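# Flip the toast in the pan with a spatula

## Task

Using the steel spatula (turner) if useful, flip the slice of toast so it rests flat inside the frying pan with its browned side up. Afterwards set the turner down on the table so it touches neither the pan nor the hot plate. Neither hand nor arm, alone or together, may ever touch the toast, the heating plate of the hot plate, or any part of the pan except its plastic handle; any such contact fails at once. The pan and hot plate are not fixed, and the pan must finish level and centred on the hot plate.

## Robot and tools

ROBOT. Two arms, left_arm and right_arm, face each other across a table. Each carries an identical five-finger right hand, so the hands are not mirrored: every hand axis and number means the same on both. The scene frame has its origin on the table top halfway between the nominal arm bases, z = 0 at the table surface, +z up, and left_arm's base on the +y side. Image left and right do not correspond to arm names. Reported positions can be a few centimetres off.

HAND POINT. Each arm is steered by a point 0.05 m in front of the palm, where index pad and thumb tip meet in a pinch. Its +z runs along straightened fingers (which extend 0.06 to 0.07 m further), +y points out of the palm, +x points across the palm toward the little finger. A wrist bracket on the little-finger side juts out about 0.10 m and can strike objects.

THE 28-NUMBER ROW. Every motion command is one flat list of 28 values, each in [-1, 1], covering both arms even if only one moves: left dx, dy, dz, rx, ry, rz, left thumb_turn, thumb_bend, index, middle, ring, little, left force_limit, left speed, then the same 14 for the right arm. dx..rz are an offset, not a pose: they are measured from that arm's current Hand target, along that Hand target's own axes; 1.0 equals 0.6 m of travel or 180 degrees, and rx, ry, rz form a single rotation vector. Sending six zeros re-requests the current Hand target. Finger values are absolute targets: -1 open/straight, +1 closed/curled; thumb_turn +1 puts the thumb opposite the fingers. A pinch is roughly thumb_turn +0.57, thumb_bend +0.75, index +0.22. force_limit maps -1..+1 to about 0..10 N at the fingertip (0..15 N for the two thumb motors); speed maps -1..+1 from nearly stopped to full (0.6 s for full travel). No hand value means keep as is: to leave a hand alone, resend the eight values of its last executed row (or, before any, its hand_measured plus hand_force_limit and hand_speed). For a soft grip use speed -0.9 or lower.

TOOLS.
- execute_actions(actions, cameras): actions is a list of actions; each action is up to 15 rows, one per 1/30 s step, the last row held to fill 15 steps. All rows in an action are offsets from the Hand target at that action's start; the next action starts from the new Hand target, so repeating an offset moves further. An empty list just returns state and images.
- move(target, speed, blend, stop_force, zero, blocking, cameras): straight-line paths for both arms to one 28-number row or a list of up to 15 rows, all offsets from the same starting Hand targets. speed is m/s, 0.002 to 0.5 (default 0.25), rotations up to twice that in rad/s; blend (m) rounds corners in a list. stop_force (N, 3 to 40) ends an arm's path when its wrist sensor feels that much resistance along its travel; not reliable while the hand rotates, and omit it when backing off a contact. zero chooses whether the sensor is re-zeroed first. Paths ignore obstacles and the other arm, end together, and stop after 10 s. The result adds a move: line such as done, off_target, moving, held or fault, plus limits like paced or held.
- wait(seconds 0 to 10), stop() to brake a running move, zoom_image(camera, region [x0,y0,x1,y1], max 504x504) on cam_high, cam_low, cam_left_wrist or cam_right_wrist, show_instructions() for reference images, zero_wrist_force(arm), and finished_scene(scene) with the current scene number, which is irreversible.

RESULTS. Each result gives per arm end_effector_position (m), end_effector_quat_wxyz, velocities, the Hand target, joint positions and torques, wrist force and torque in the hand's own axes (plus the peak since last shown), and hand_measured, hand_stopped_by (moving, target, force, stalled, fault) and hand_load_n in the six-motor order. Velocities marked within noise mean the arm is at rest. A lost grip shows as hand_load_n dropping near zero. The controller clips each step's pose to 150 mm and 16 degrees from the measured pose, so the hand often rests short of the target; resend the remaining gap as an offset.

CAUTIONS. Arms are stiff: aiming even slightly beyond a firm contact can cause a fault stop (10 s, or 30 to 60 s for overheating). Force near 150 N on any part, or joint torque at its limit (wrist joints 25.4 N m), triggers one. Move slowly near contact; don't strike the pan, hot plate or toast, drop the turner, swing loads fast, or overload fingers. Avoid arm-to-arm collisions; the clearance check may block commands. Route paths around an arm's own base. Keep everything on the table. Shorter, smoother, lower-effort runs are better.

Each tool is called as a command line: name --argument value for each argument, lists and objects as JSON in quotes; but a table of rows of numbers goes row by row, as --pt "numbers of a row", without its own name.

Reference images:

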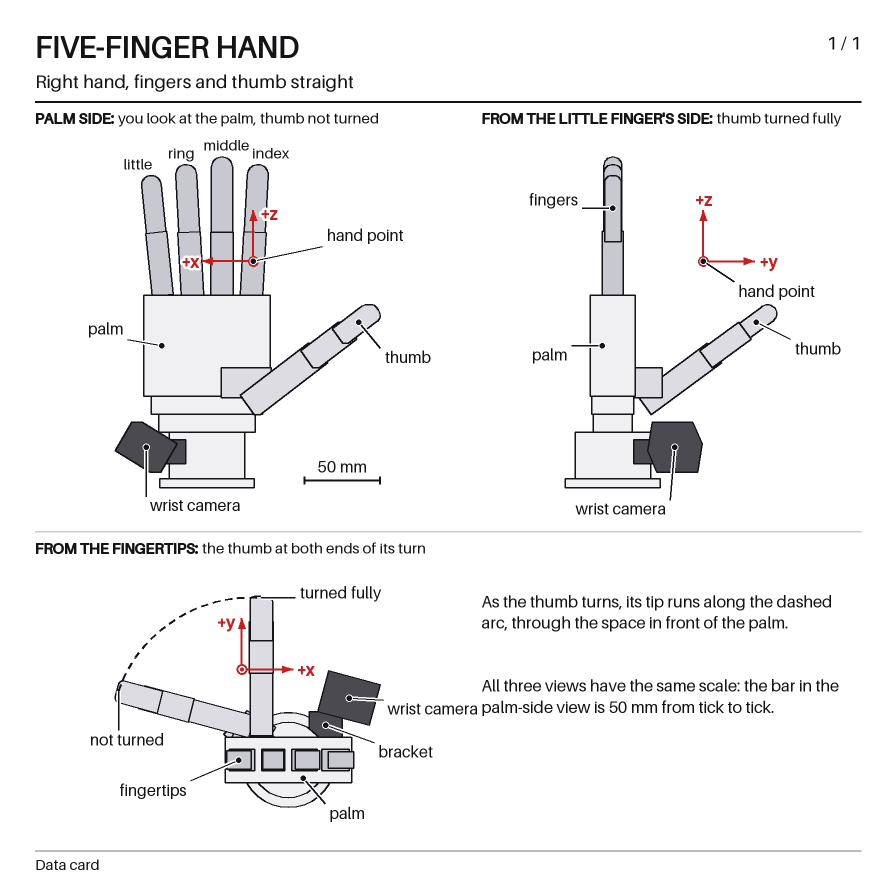

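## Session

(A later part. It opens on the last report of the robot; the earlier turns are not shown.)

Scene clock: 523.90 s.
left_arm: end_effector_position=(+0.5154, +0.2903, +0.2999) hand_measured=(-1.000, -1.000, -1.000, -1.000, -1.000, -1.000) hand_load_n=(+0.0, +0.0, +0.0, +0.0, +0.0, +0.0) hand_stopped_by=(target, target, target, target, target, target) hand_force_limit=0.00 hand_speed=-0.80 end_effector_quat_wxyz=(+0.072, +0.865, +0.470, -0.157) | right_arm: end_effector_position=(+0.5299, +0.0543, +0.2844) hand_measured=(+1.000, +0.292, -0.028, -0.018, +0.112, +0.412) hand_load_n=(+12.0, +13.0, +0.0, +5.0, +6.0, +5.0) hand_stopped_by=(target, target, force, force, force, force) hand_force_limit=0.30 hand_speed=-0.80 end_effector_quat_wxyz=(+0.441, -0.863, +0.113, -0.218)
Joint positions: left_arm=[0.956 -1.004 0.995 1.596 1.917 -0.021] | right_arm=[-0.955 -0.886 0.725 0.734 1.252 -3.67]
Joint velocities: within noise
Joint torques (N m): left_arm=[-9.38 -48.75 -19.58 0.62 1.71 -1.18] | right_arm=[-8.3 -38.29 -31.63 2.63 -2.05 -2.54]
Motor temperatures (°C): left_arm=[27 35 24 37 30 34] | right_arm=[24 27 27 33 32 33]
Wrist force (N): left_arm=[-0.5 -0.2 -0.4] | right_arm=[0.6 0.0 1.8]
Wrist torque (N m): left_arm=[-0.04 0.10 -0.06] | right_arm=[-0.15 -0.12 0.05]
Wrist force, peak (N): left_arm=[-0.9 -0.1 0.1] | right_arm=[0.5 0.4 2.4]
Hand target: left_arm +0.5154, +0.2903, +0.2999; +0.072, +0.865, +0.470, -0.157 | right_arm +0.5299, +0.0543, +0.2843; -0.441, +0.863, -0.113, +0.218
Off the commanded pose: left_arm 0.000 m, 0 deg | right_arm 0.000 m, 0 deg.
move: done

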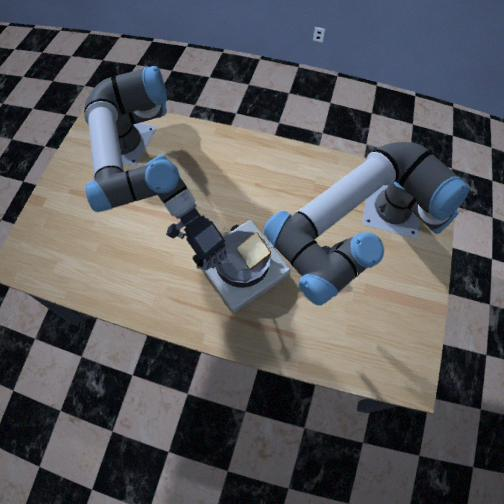

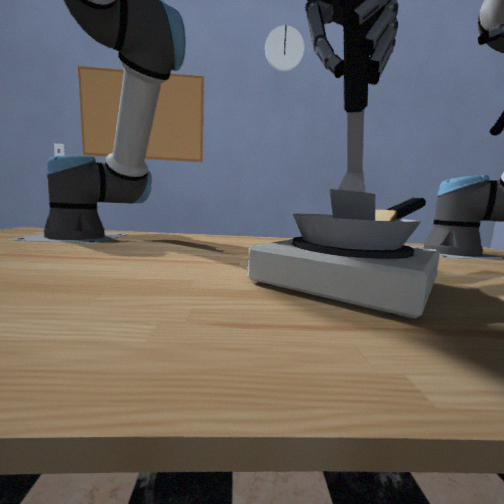

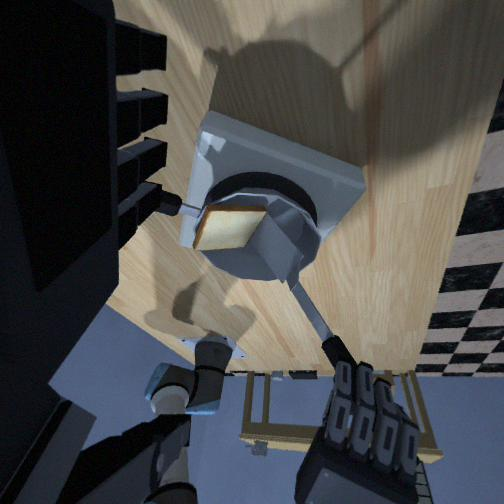

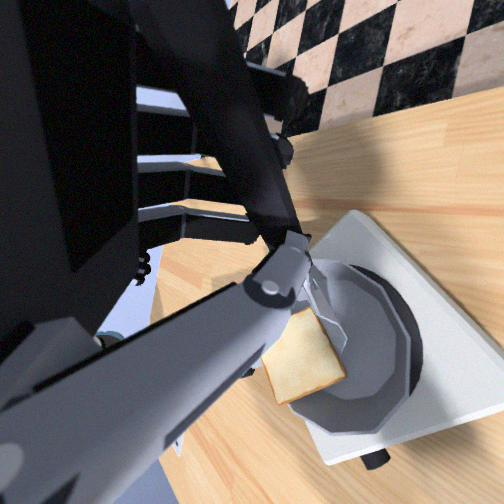

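move --target '[0,0,0,0,0,0,-1,-1,-1,-1,-1,-1,0,-0.8,-0.0234,-0.0087,0.0025,0,0,0,1,0.3,0.35,0.35,0.85,0.95,0.3,-0.8]' --speed 0.025 --stop_force 4

zoom_image --camera "cam_high" --region '[190, 210, 300, 320]'

zoom_image --camera "cam_left_wrist" --region '[180, 170, 340, 330]'

zoom_image --camera "cam_low" --region '[280, 160, 430, 260]'

Scene clock: 533.00 s.
left_arm: end_effector_position=(+0.5154, +0.2903, +0.2999) hand_measured=(-1.000, -1.000, -1.000, -1.000, -1.000, -1.000) hand_load_n=(+0.0, +0.0, +0.0, +0.0, +0.0, +0.0) hand_stopped_by=(target, target, target, target, target, target) hand_force_limit=0.00 hand_speed=-0.80 end_effector_quat_wxyz=(+0.072, +0.865, +0.470, -0.157) | right_arm: end_effector_position=(+0.5182, +0.0639, +0.2839) hand_measured=(+1.000, +0.292, -0.028, -0.018, +0.112, +0.412) hand_load_n=(+12.0, +13.0, +0.0, +5.0, +6.0, +5.0) hand_stopped_by=(target, target, force, force, force, force) hand_force_limit=0.30 hand_speed=-0.80 end_effector_quat_wxyz=(+0.441, -0.863, +0.113, -0.218)
Joint positions: left_arm=[0.956 -1.004 0.995 1.596 1.917 -0.021] | right_arm=[-0.931 -0.889 0.732 0.727 1.273 -3.656]
Joint velocities: within noise
Joint torques (N m): left_arm=[-9.24 -47.63 -22.01 0.8 1.61 -1.09] | right_arm=[-8.12 -44.51 -31.49 2.63 -2.03 -2.58]
Motor temperatures (°C): left_arm=[27 35 24 37 30 34] | right_arm=[24 27 27 33 32 33]
Wrist force (N): left_arm=[-0.3 0.1 -0.1] | right_arm=[0.8 -0.3 1.7]
Wrist torque (N m): left_arm=[-0.01 0.08 -0.04] | right_arm=[-0.07 -0.19 0.15]
Wrist force, peak (N): left_arm=[-1.0 -0.2 -0.1] | right_arm=[2.1 -1.2 1.1]
Hand target: left_arm +0.5154, +0.2903, +0.2999; +0.072, +0.865, +0.470, -0.157 | right_arm +0.5183, +0.0639, +0.2839; -0.441, +0.863, -0.113, +0.218
Off the commanded pose: left_arm 0.000 m, 0 deg | right_arm 0.000 m, 0 deg.
move: done

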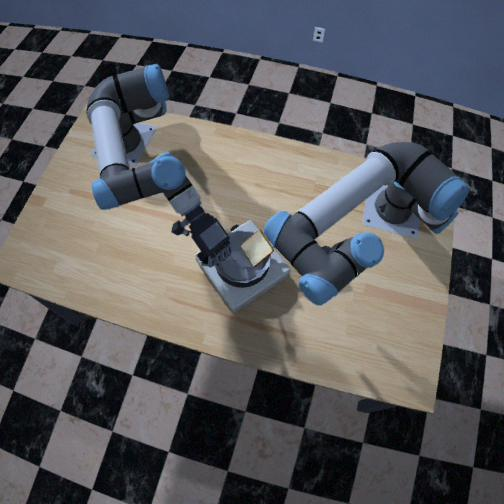

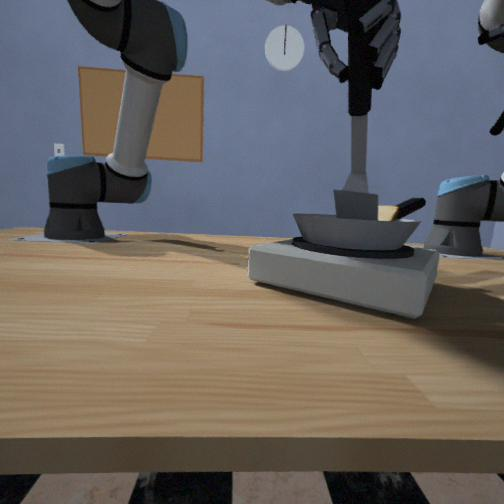

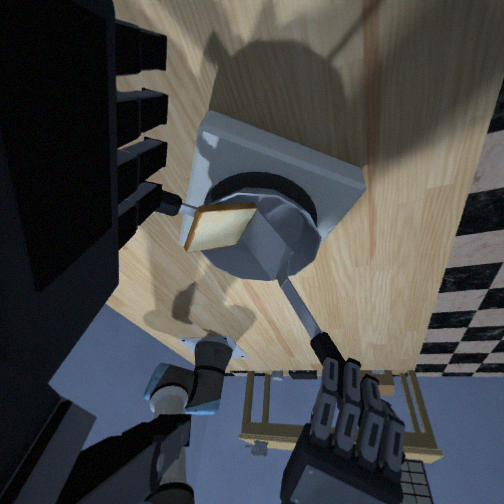

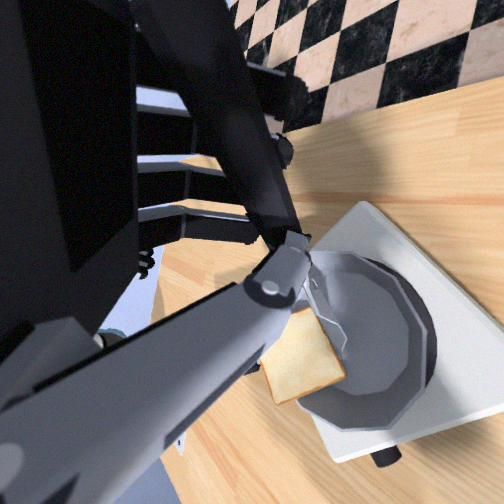

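Scaled by 4.582.

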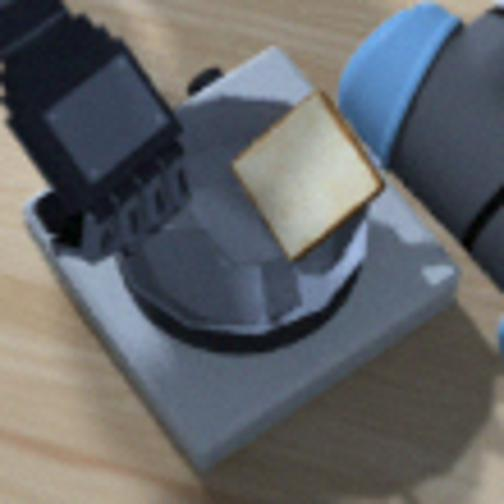

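Scaled by 3.150.

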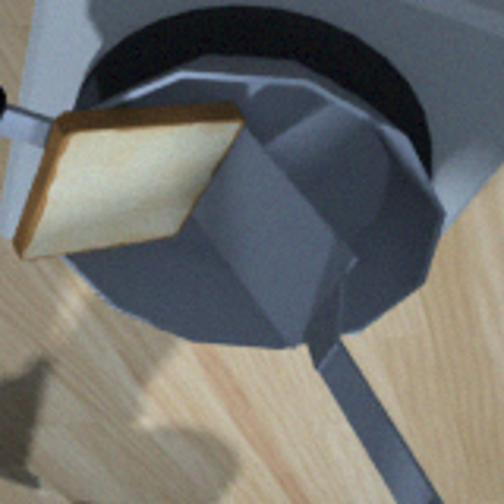

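Scaled by 3.360.

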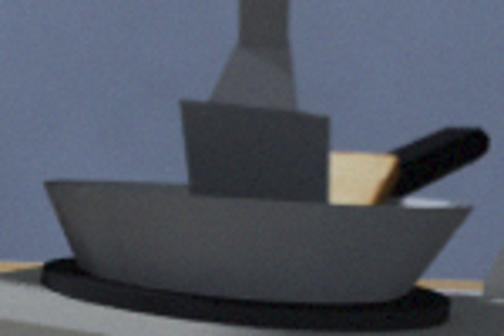

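move --target '[0,0,0,0,0,0,-1,-1,-1,-1,-1,-1,0,-0.8,-0.0309,-0.0125,0.0027,0,0,0,1,0.3,0.35,0.35,0.85,0.95,0.3,-0.8]' --speed 0.025 --stop_force 4

zoom_image --camera "cam_high" --region '[190, 210, 300, 320]'

zoom_image --camera "cam_left_wrist" --region '[180, 170, 340, 330]'

zoom_image --camera "cam_low" --region '[280, 160, 430, 260]'

Scene clock: 546.80 s.
left_arm: end_effector_position=(+0.5154, +0.2903, +0.2999) hand_measured=(-1.000, -1.000, -1.000, -1.000, -1.000, -1.000) hand_load_n=(-0.5, +0.0, -0.5, +0.0, +0.0, +0.0) hand_stopped_by=(target, target, target, target, target, target) hand_force_limit=0.00 hand_speed=-0.80 end_effector_quat_wxyz=(+0.072, +0.865, +0.470, -0.157) | right_arm: end_effector_position=(+0.5027, +0.0766, +0.2840) hand_measured=(+1.000, +0.292, -0.028, -0.018, +0.112, +0.412) hand_load_n=(+12.0, +13.0, +0.0, +5.5, +6.0, +5.0) hand_stopped_by=(target, target, force, force, force, force) hand_force_limit=0.30 hand_speed=-0.80 end_effector_quat_wxyz=(+0.441, -0.863, +0.113, -0.218)
Joint positions: left_arm=[0.956 -1.004 0.995 1.596 1.917 -0.021] | right_arm=[-0.899 -0.892 0.735 0.721 1.3 -3.638]
Joint velocities: within noise
Joint torques (N m): left_arm=[-8.05 -47.82 -21.25 0.69 1.52 -1.17] | right_arm=[-8.44 -54.93 -17.55 2.21 -1.96 -2.58]
Motor temperatures (°C): left_arm=[27 35 24 37 30 34] | right_arm=[24 27 27 33 32 33]
Wrist force (N): left_arm=[-0.6 -0.2 0.1] | right_arm=[0.5 -0.3 2.0]
Wrist torque (N m): left_arm=[-0.07 0.10 -0.06] | right_arm=[-0.13 -0.14 0.11]
Wrist force, peak (N): left_arm=[-0.8 -0.3 -0.2] | right_arm=[2.6 -1.6 0.7]
Hand target: left_arm +0.5154, +0.2903, +0.2999; +0.072, +0.865, +0.470, -0.157 | right_arm +0.5027, +0.0766, +0.2840; -0.441, +0.863, -0.113, +0.218
Off the commanded pose: left_arm 0.000 m, 0 deg | right_arm 0.000 m, 0 deg.
move: done

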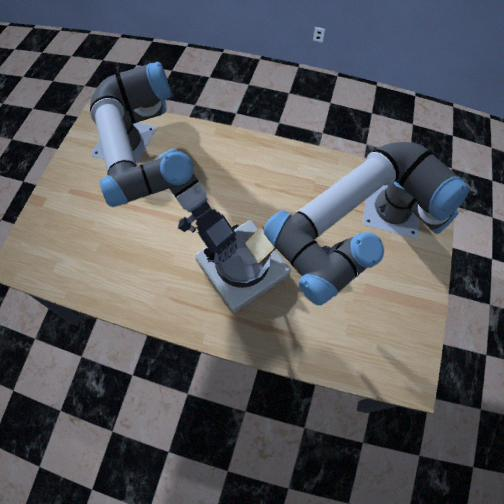

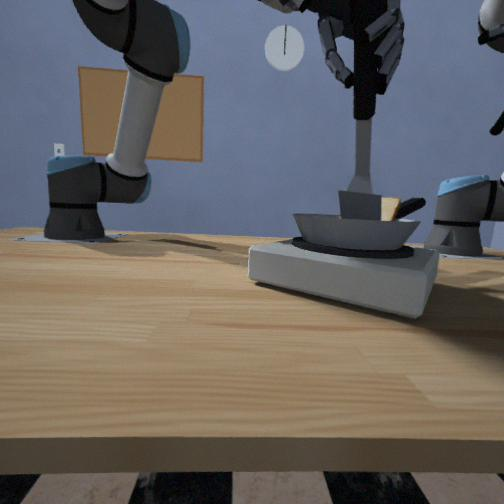

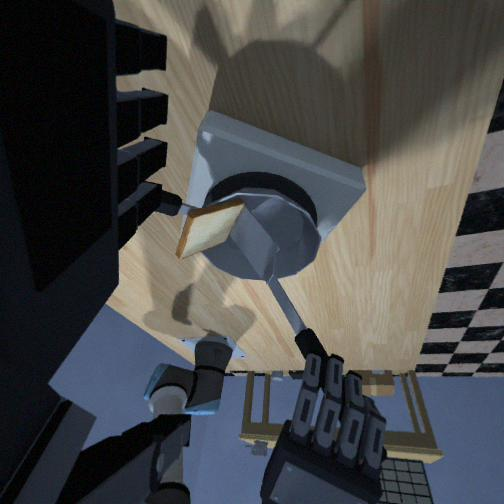

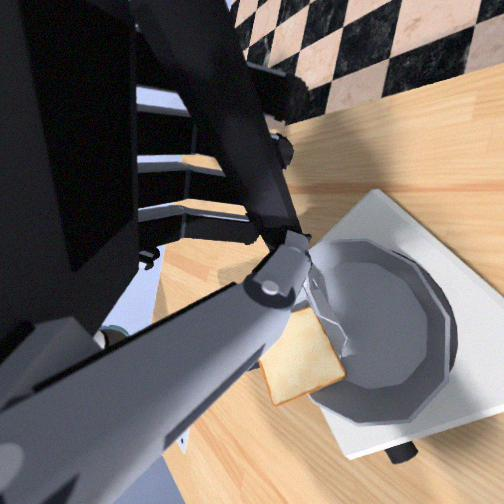

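Scaled by 4.582.

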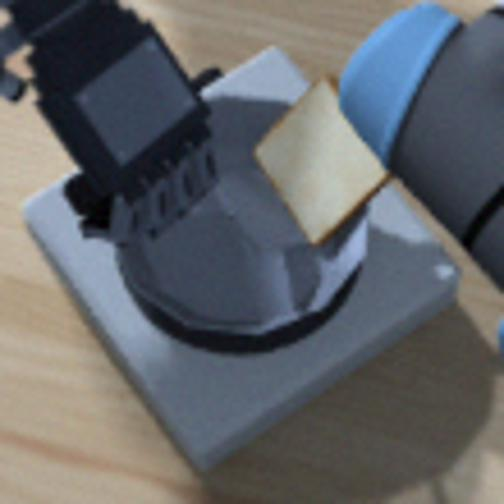

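Scaled by 3.150.

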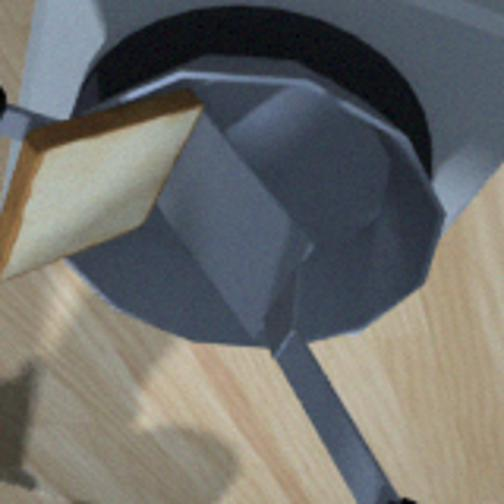

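Scaled by 3.360.

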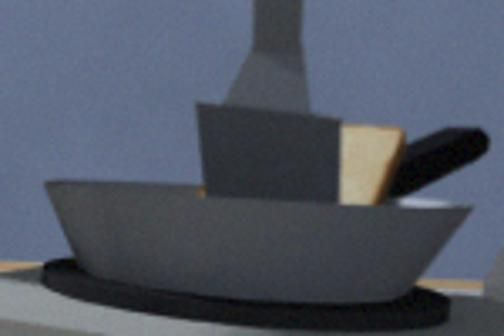

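move --target '[0,0,0,0,0,0,-1,-1,-1,-1,-1,-1,0,-0.8,-0.0234,-0.0092,0.0022,0,0,0,1,0.3,0.35,0.35,0.85,0.95,0.3,-0.8]' --speed 0.025 --stop_force 4

zoom_image --camera "cam_high" --region '[190, 210, 300, 320]'

zoom_image --camera "cam_left_wrist" --region '[140, 170, 340, 370]'

zoom_image --camera "cam_low" --region '[280, 160, 430, 260]'

Scene clock: 555.83 s.
left_arm: end_effector_position=(+0.5154, +0.2903, +0.2999) hand_measured=(-1.000, -1.000, -1.000, -1.000, -1.000, -1.000) hand_load_n=(+0.0, +0.0, +0.0, +0.0, +0.0, +0.0) hand_stopped_by=(target, target, target, target, target, target) hand_force_limit=0.00 hand_speed=-0.80 end_effector_quat_wxyz=(+0.072, +0.865, +0.470, -0.157) | right_arm: end_effector_position=(+0.4910, +0.0862, +0.2839) hand_measured=(+1.000, +0.292, -0.028, -0.018, +0.112, +0.412) hand_load_n=(+11.5, +13.0, +0.0, +5.0, +5.5, +5.0) hand_stopped_by=(target, target, force, force, force, force) hand_force_limit=0.30 hand_speed=-0.80 end_effector_quat_wxyz=(+0.441, -0.863, +0.113, -0.218)
Joint positions: left_arm=[0.956 -1.004 0.995 1.596 1.917 -0.021] | right_arm=[-0.874 -0.892 0.736 0.717 1.321 -3.625]
Joint velocities: within noise
Joint torques (N m): left_arm=[-9.38 -48.66 -21.02 0.53 1.46 -0.9] | right_arm=[-8.38 -53.82 -31.77 2.25 -1.84 -2.51]
Motor temperatures (°C): left_arm=[27 35 24 37 30 34] | right_arm=[24 27 27 33 32 33]
Wrist force (N): left_arm=[-0.5 0.0 0.1] | right_arm=[0.8 -0.4 1.6]
Wrist torque (N m): left_arm=[-0.05 0.10 -0.05] | right_arm=[-0.11 -0.15 0.14]
Wrist force, peak (N): left_arm=[-0.7 0.2 -0.5] | right_arm=[2.8 -1.7 0.5]
Hand target: left_arm +0.5154, +0.2903, +0.2999; +0.072, +0.865, +0.470, -0.157 | right_arm +0.4910, +0.0862, +0.2839; -0.441, +0.863, -0.113, +0.218
Off the commanded pose: left_arm 0.000 m, 0 deg | right_arm 0.000 m, 0 deg.
move: done

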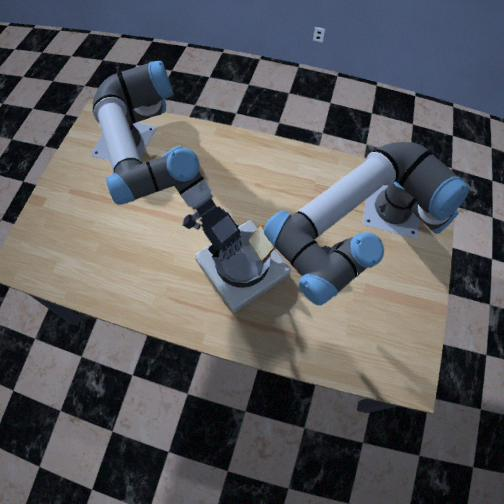

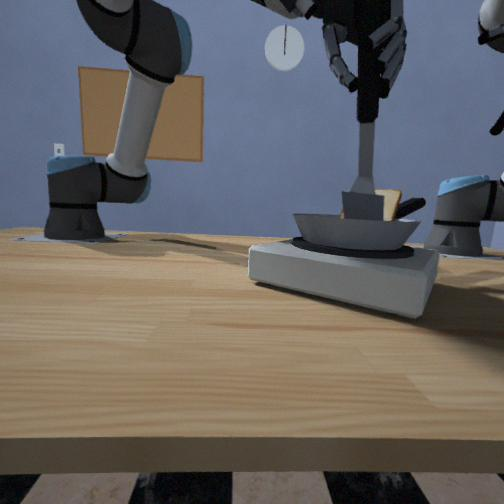

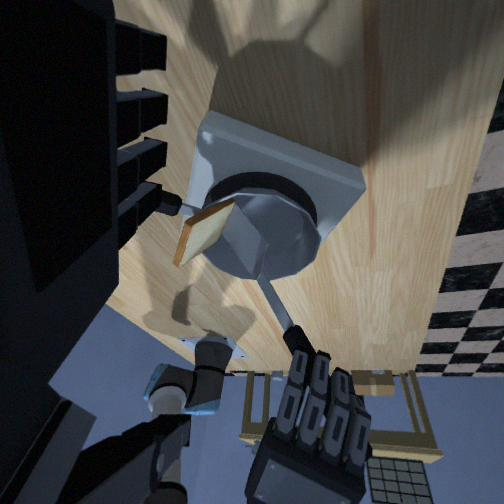

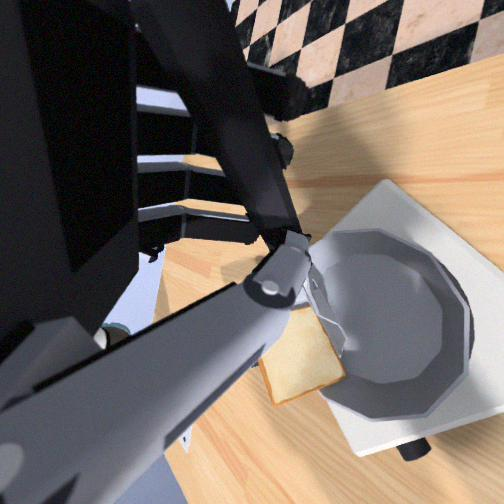

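Scaled by 4.582.

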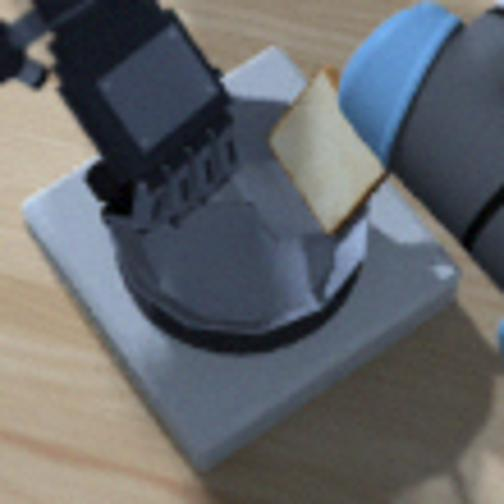

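Scaled by 2.520.

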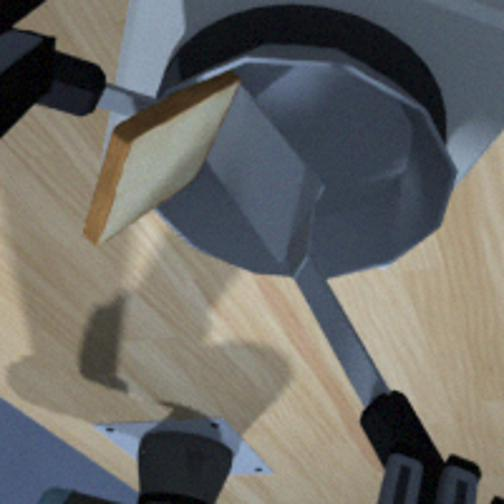

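Scaled by 3.360.

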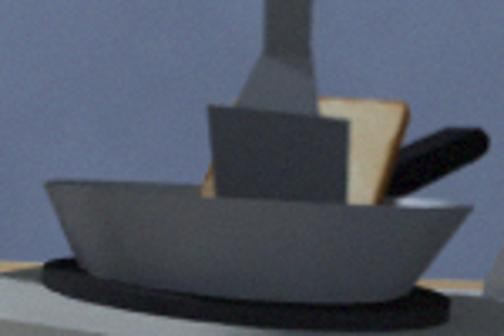

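move --target '[0,0,0,0,0,0,-1,-1,-1,-1,-1,-1,0,-0.8,0.0159,0.0049,-0.0022,0,0,0,1,0.3,0.35,0.35,0.85,0.95,0.3,-0.8]' --speed 0.025 --cameras '[]'

move --target '[0,0,0,0,0,0,-1,-1,-1,-1,-1,-1,0,-0.8,0.0402,0.0521,0.0157,0.0146,-0.0253,0.0473,1,0.3,0.35,0.35,0.85,0.95,0.3,-0.8]' --speed 0.05

zoom_image --camera "cam_high" --region '[190, 210, 300, 320]'

zoom_image --camera "cam_left_wrist" --region '[140, 170, 340, 370]'

zoom_image --camera "cam_low" --region '[280, 160, 430, 260]'

Scene clock: 601.83 s.
left_arm: end_effector_position=(+0.5154, +0.2903, +0.2999) hand_measured=(-1.000, -1.000, -1.000, -1.000, -1.000, -1.000) hand_load_n=(+0.0, +0.0, +0.0, +0.0, +0.0, +0.0) hand_stopped_by=(target, target, target, target, target, target) hand_force_limit=0.00 hand_speed=-0.80 end_effector_quat_wxyz=(+0.072, +0.865, +0.470, -0.157) | right_arm: end_effector_position=(+0.4989, +0.0798, +0.2849) hand_measured=(+1.000, +0.292, -0.028, -0.018, +0.112, +0.412) hand_load_n=(+12.0, +13.0, +0.0, +5.0, +6.0, +5.0) hand_stopped_by=(target, target, force, force, force, force) hand_force_limit=0.30 hand_speed=-0.80 end_effector_quat_wxyz=(+0.441, -0.863, +0.113, -0.218)
Joint positions: left_arm=[0.956 -1.004 0.995 1.596 1.917 -0.021] | right_arm=[-0.891 -0.892 0.732 0.722 1.307 -3.634]
Joint velocities: within noise
Joint torques (N m): left_arm=[-8.96 -47.5 -22.09 0.56 1.51 -1.25] | right_arm=[11.71 -35.73 -28.39 1.3 1.1 0.12]
Motor temperatures (°C): left_arm=[26 35 24 37 30 34] | right_arm=[24 27 27 33 32 33]
Wrist force (N): left_arm=[-0.4 0.0 -0.2] | right_arm=[0.8 0.2 2.2]
Wrist torque (N m): left_arm=[-0.02 0.08 -0.05] | right_arm=[-0.17 -0.13 0.06]
Wrist force, peak (N): left_arm=[-0.8 -0.2 -0.2] | right_arm=[0.7 0.2 2.3]
Hand target: left_arm +0.5154, +0.2903, +0.2999; +0.072, +0.865, +0.470, -0.157 | right_arm +0.4988, +0.0798, +0.2848; -0.441, +0.863, -0.113, +0.218
Off the commanded pose: left_arm 0.000 m, 0 deg | right_arm 0.000 m, 0 deg.
move: done
No camera images: "cameras" was empty.

Scene clock: 603.87 s.
left_arm: end_effector_position=(+0.5154, +0.2903, +0.2999) hand_measured=(-1.000, -1.000, -1.000, -1.000, -1.000, -1.000) hand_load_n=(+0.0, +0.0, +0.0, +0.0, +0.0, +0.0) hand_stopped_by=(target, target, target, target, target, target) hand_force_limit=0.00 hand_speed=-0.80 end_effector_quat_wxyz=(+0.072, +0.865, +0.470, -0.157) | right_arm: end_effector_position=(+0.5245, +0.0589, +0.2611) hand_measured=(+1.000, +0.292, -0.028, -0.018, +0.112, +0.412) hand_load_n=(+11.5, +13.5, +0.5, +5.0, +6.0, +5.0) hand_stopped_by=(target, target, force, force, force, force) hand_force_limit=0.30 hand_speed=-0.80 end_effector_quat_wxyz=(+0.480, -0.850, +0.154, -0.153)
Joint positions: left_arm=[0.956 -1.004 0.995 1.596 1.917 -0.021] | right_arm=[-0.995 -0.89 0.813 0.654 1.128 -3.542]
Joint velocities: within noise
Joint torques (N m): left_arm=[-9.06 -47.78 -22.21 0.43 1.54 -1.01] | right_arm=[9.09 -47.09 -31.18 2.49 1.51 -3.08]
Motor temperatures (°C): left_arm=[26 35 24 37 30 34] | right_arm=[24 27 27 33 32 33]
Wrist force (N): left_arm=[-0.3 -0.2 -0.1] | right_arm=[2.3 -1.8 0.2]
Wrist torque (N m): left_arm=[-0.07 0.07 -0.05] | right_arm=[-0.05 -0.19 0.18]
Wrist force, peak (N): left_arm=[-0.9 -0.1 -0.1] | right_arm=[2.6 -1.8 0.6]
Hand target: left_arm +0.5154, +0.2903, +0.2999; +0.072, +0.865, +0.470, -0.157 | right_arm +0.5244, +0.0589, +0.2613; -0.480, +0.850, -0.154, +0.153
Off the commanded pose: left_arm 0.000 m, 0 deg | right_arm 0.000 m, 0 deg.
move: done

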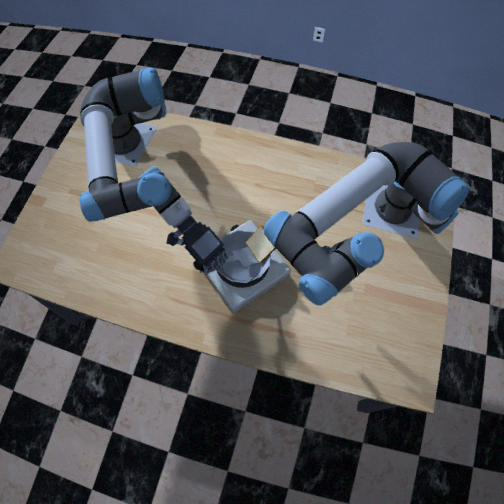

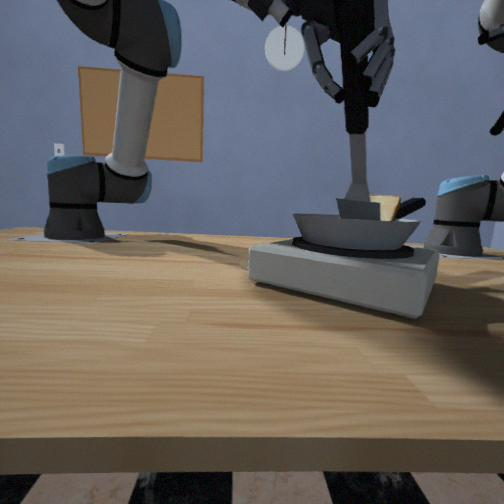

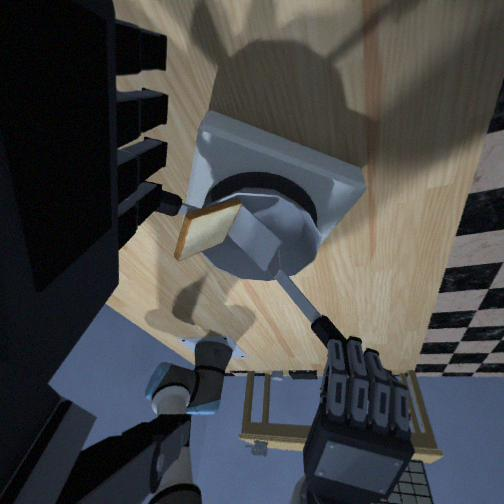

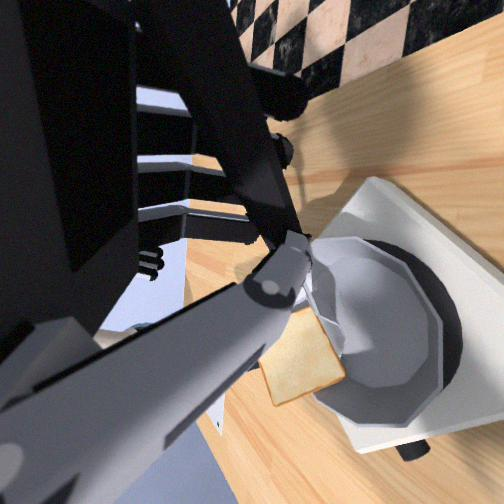

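Scaled by 4.582.

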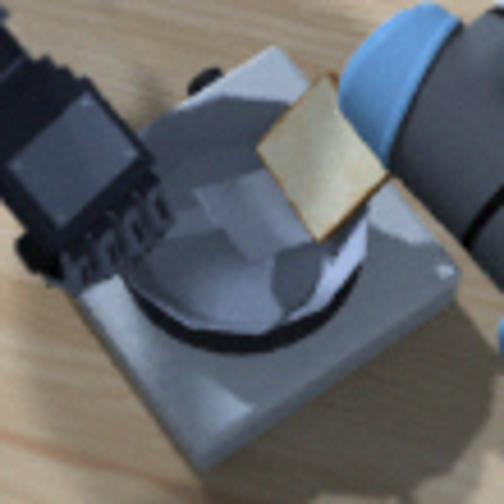

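Scaled by 2.520.

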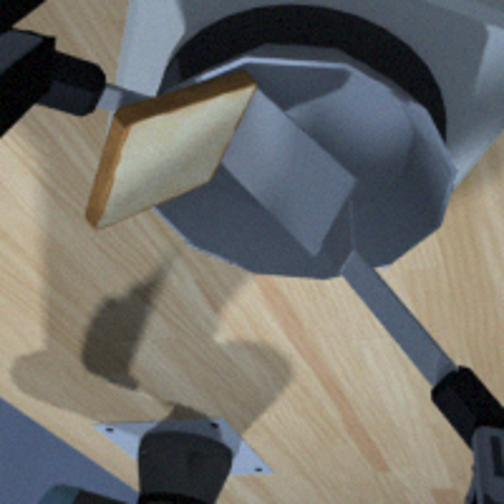

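Scaled by 3.360.

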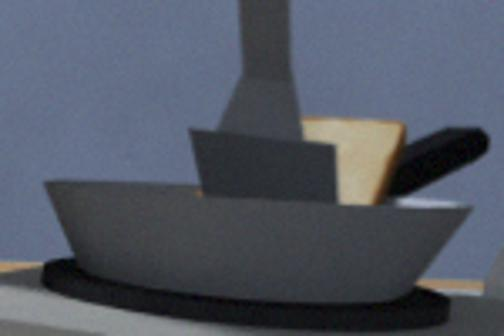

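move --target '[0,0,0,0,0,0,-1,-1,-1,-1,-1,-1,0,-0.8,0.0408,0.0492,0.014,0.0146,-0.0253,0.0473,1,0.3,0.35,0.35,0.85,0.95,0.3,-0.8]' --speed 0.05

zoom_image --camera "cam_high" --region '[190, 210, 300, 320]'

zoom_image --camera "cam_left_wrist" --region '[140, 170, 340, 370]'

zoom_image --camera "cam_low" --region '[280, 160, 430, 260]'

Scene clock: 617.73 s.
left_arm: end_effector_position=(+0.5154, +0.2903, +0.2999) hand_measured=(-1.000, -1.000, -1.000, -1.000, -1.000, -1.000) hand_load_n=(+0.0, +0.0, +0.0, +0.0, +0.0, +0.0) hand_stopped_by=(target, target, target, target, target, target) hand_force_limit=0.00 hand_speed=-0.80 end_effector_quat_wxyz=(+0.072, +0.865, +0.470, -0.157) | right_arm: end_effector_position=(+0.5467, +0.0408, +0.2341) hand_measured=(+1.000, +0.292, -0.028, -0.018, +0.112, +0.412) hand_load_n=(+11.5, +13.5, +0.0, +5.0, +6.0, +5.0) hand_stopped_by=(target, target, force, force, force, force) hand_force_limit=0.30 hand_speed=-0.80 end_effector_quat_wxyz=(+0.515, -0.830, +0.194, -0.086)
Joint positions: left_arm=[0.956 -1.004 0.995 1.596 1.917 -0.021] | right_arm=[-1.086 -0.864 0.872 0.579 0.962 -3.442]
Joint velocities: within noise
Joint torques (N m): left_arm=[-7.99 -46.69 -22.43 0.62 1.49 -1.01] | right_arm=[7.53 -60.29 -28.95 2.79 1.29 -2.54]
Motor temperatures (°C): left_arm=[26 35 24 37 30 34] | right_arm=[24 27 27 33 32 33]
Wrist force (N): left_arm=[-0.2 -0.2 -0.3] | right_arm=[0.8 -0.1 2.2]
Wrist torque (N m): left_arm=[-0.05 0.07 -0.04] | right_arm=[-0.18 -0.10 0.02]
Wrist force, peak (N): left_arm=[-0.7 -0.4 -0.5] | right_arm=[1.8 -1.9 0.6]
Hand target: left_arm +0.5154, +0.2903, +0.2999; +0.072, +0.865, +0.470, -0.157 | right_arm +0.5466, +0.0409, +0.2344; -0.515, +0.830, -0.194, +0.086
Off the commanded pose: left_arm 0.000 m, 0 deg | right_arm 0.000 m, 0 deg.
move: done

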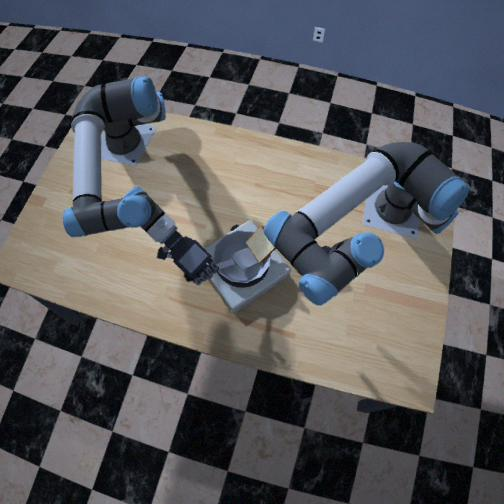

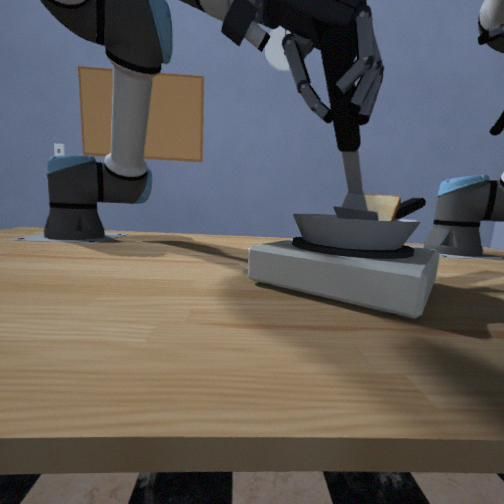

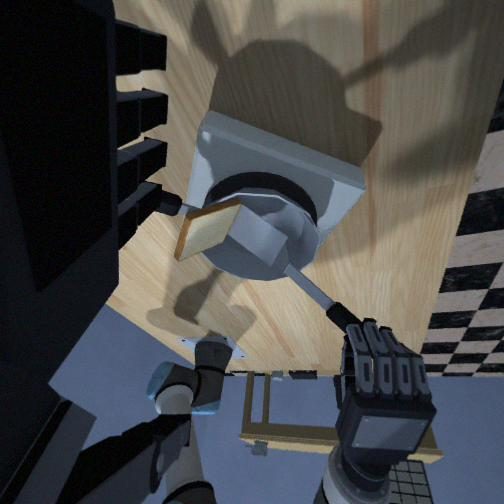

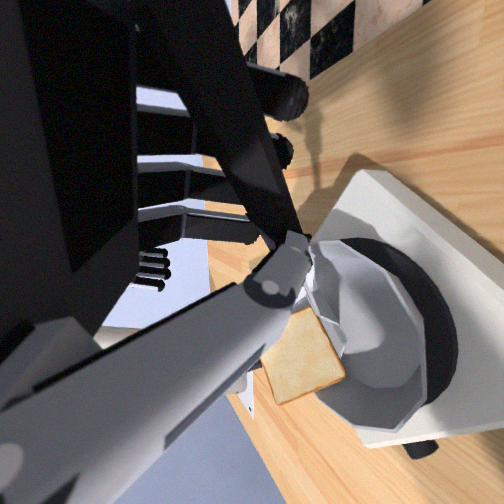

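Scaled by 4.582.

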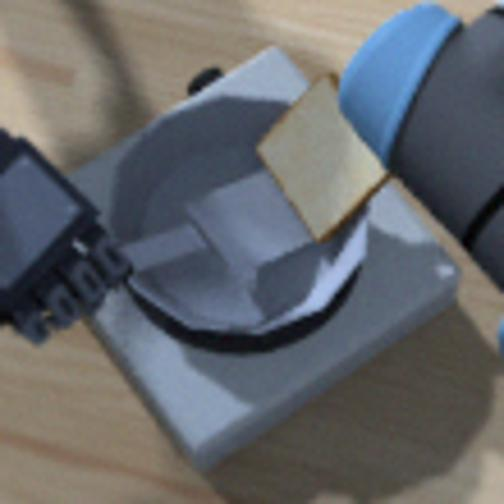

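Scaled by 2.520.

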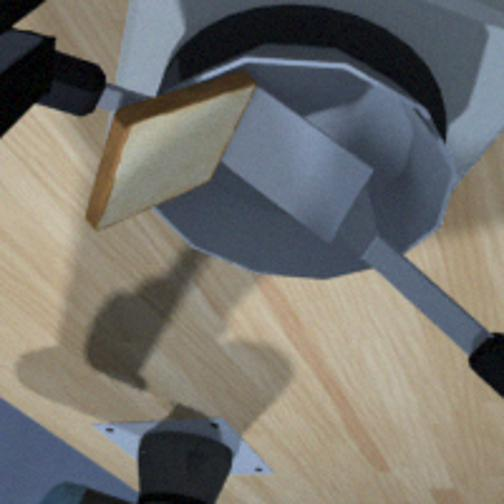

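Scaled by 3.360.

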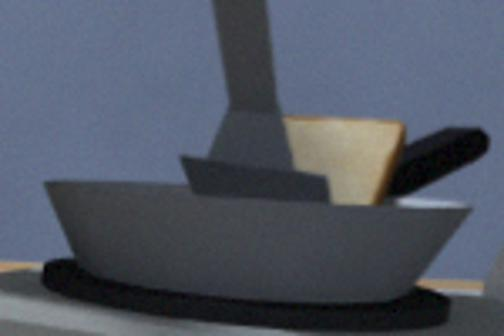

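move --target '[0,0,0,0,0,0,-1,-1,-1,-1,-1,-1,0,-0.8,0.0401,0.04995,0.01457,0.0146,-0.0253,0.0473,1,0.3,0.35,0.35,0.85,0.95,0.3,-0.8]' --speed 0.05

zoom_image --camera "cam_left_wrist" --region '[140, 170, 340, 370]'

zoom_image --camera "cam_low" --region '[280, 120, 430, 260]'

zoom_image --camera "cam_high" --region '[190, 210, 300, 320]'

Scene clock: 668.00 s.
left_arm: end_effector_position=(+0.5154, +0.2903, +0.2999) hand_measured=(-1.000, -1.000, -1.000, -1.000, -1.000, -1.000) hand_load_n=(+0.0, +0.0, +0.0, +0.0, +0.0, +0.0) hand_stopped_by=(target, target, target, target, target, target) hand_force_limit=0.00 hand_speed=-0.80 end_effector_quat_wxyz=(+0.072, +0.865, +0.470, -0.157) | right_arm: end_effector_position=(+0.5647, +0.0263, +0.2022) hand_measured=(+1.000, +0.292, -0.028, -0.018, +0.112, +0.412) hand_load_n=(+11.5, +13.5, +0.0, +5.0, +6.0, +5.0) hand_stopped_by=(target, target, force, force, force, force) hand_force_limit=0.30 hand_speed=-0.80 end_effector_quat_wxyz=(+0.546, -0.804, +0.232, -0.019) end_effector_velocity=(-0.001, +0.001, +0.000) end_effector_angular_velocity=(-0.007, -0.005, +0.000)
Joint positions: left_arm=[0.956 -1.004 0.995 1.596 1.917 -0.021] | right_arm=[-1.159 -0.82 0.924 0.483 0.812 -3.325]
Joint velocities: left_arm=[within noise] | right_arm=[0.004 -0.002 0 0.004 0.008 -0.006]
Joint torques (N m): left_arm=[-7.51 -46.13 -23.56 0.72 1.46 -1.14] | right_arm=[9.44 -64.35 -23.43 3.2 0.67 -2.1]
Motor temperatures (°C): left_arm=[26 35 24 37 30 34] | right_arm=[24 27 27 33 32 32]
Wrist force (N): left_arm=[-0.3 -0.1 -0.4] | right_arm=[0.6 0.3 2.5]
Wrist torque (N m): left_arm=[-0.03 0.08 -0.05] | right_arm=[-0.22 -0.01 -0.07]
Wrist force, peak (N): left_arm=[-0.9 0.0 -0.1] | right_arm=[0.9 0.5 2.6]
Hand target: left_arm +0.5154, +0.2903, +0.2999; +0.072, +0.865, +0.470, -0.157 | right_arm +0.5645, +0.0264, +0.2025; -0.546, +0.804, -0.232, +0.019
Off the commanded pose: left_arm 0.000 m, 0 deg | right_arm 0.000 m, 0 deg.
move: done

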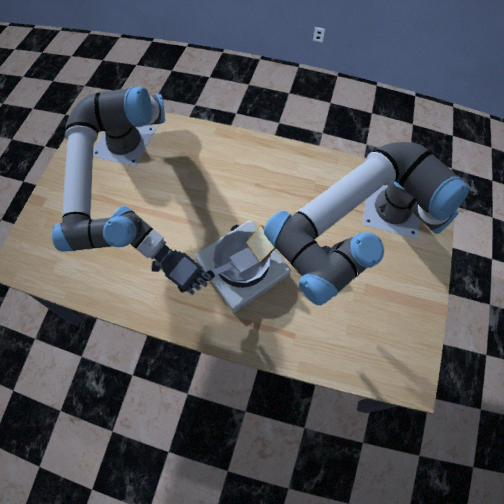

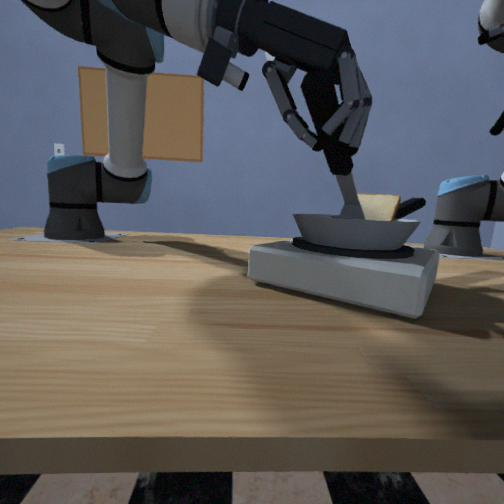

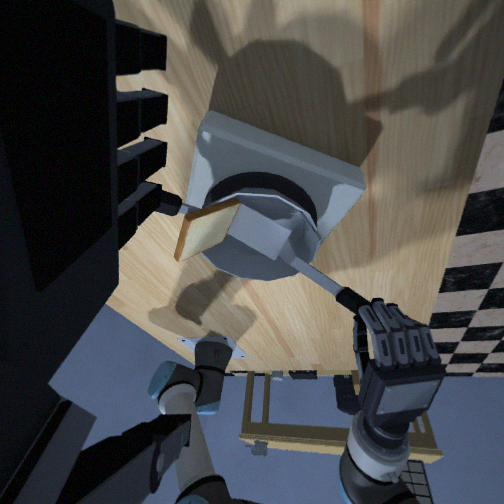

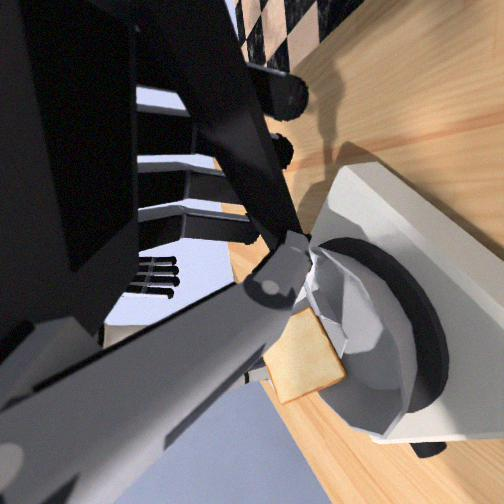

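Scaled by 2.520.

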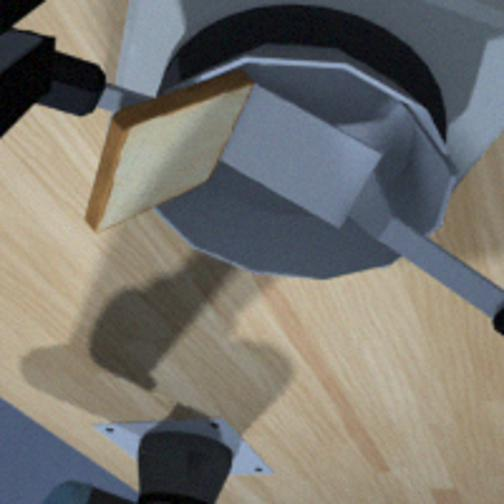

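Scaled by 3.360.

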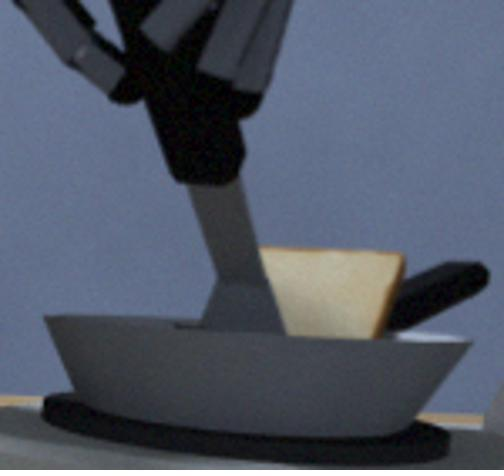

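Scaled by 4.582.

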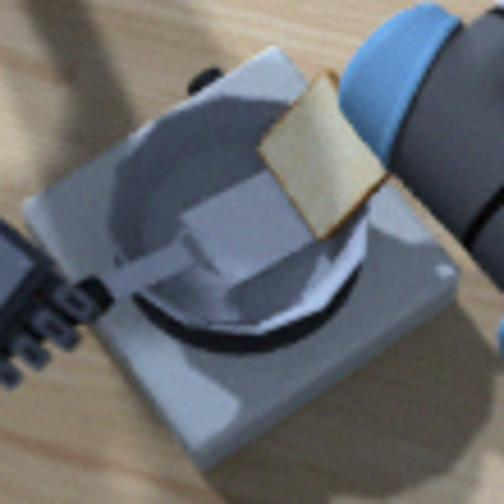

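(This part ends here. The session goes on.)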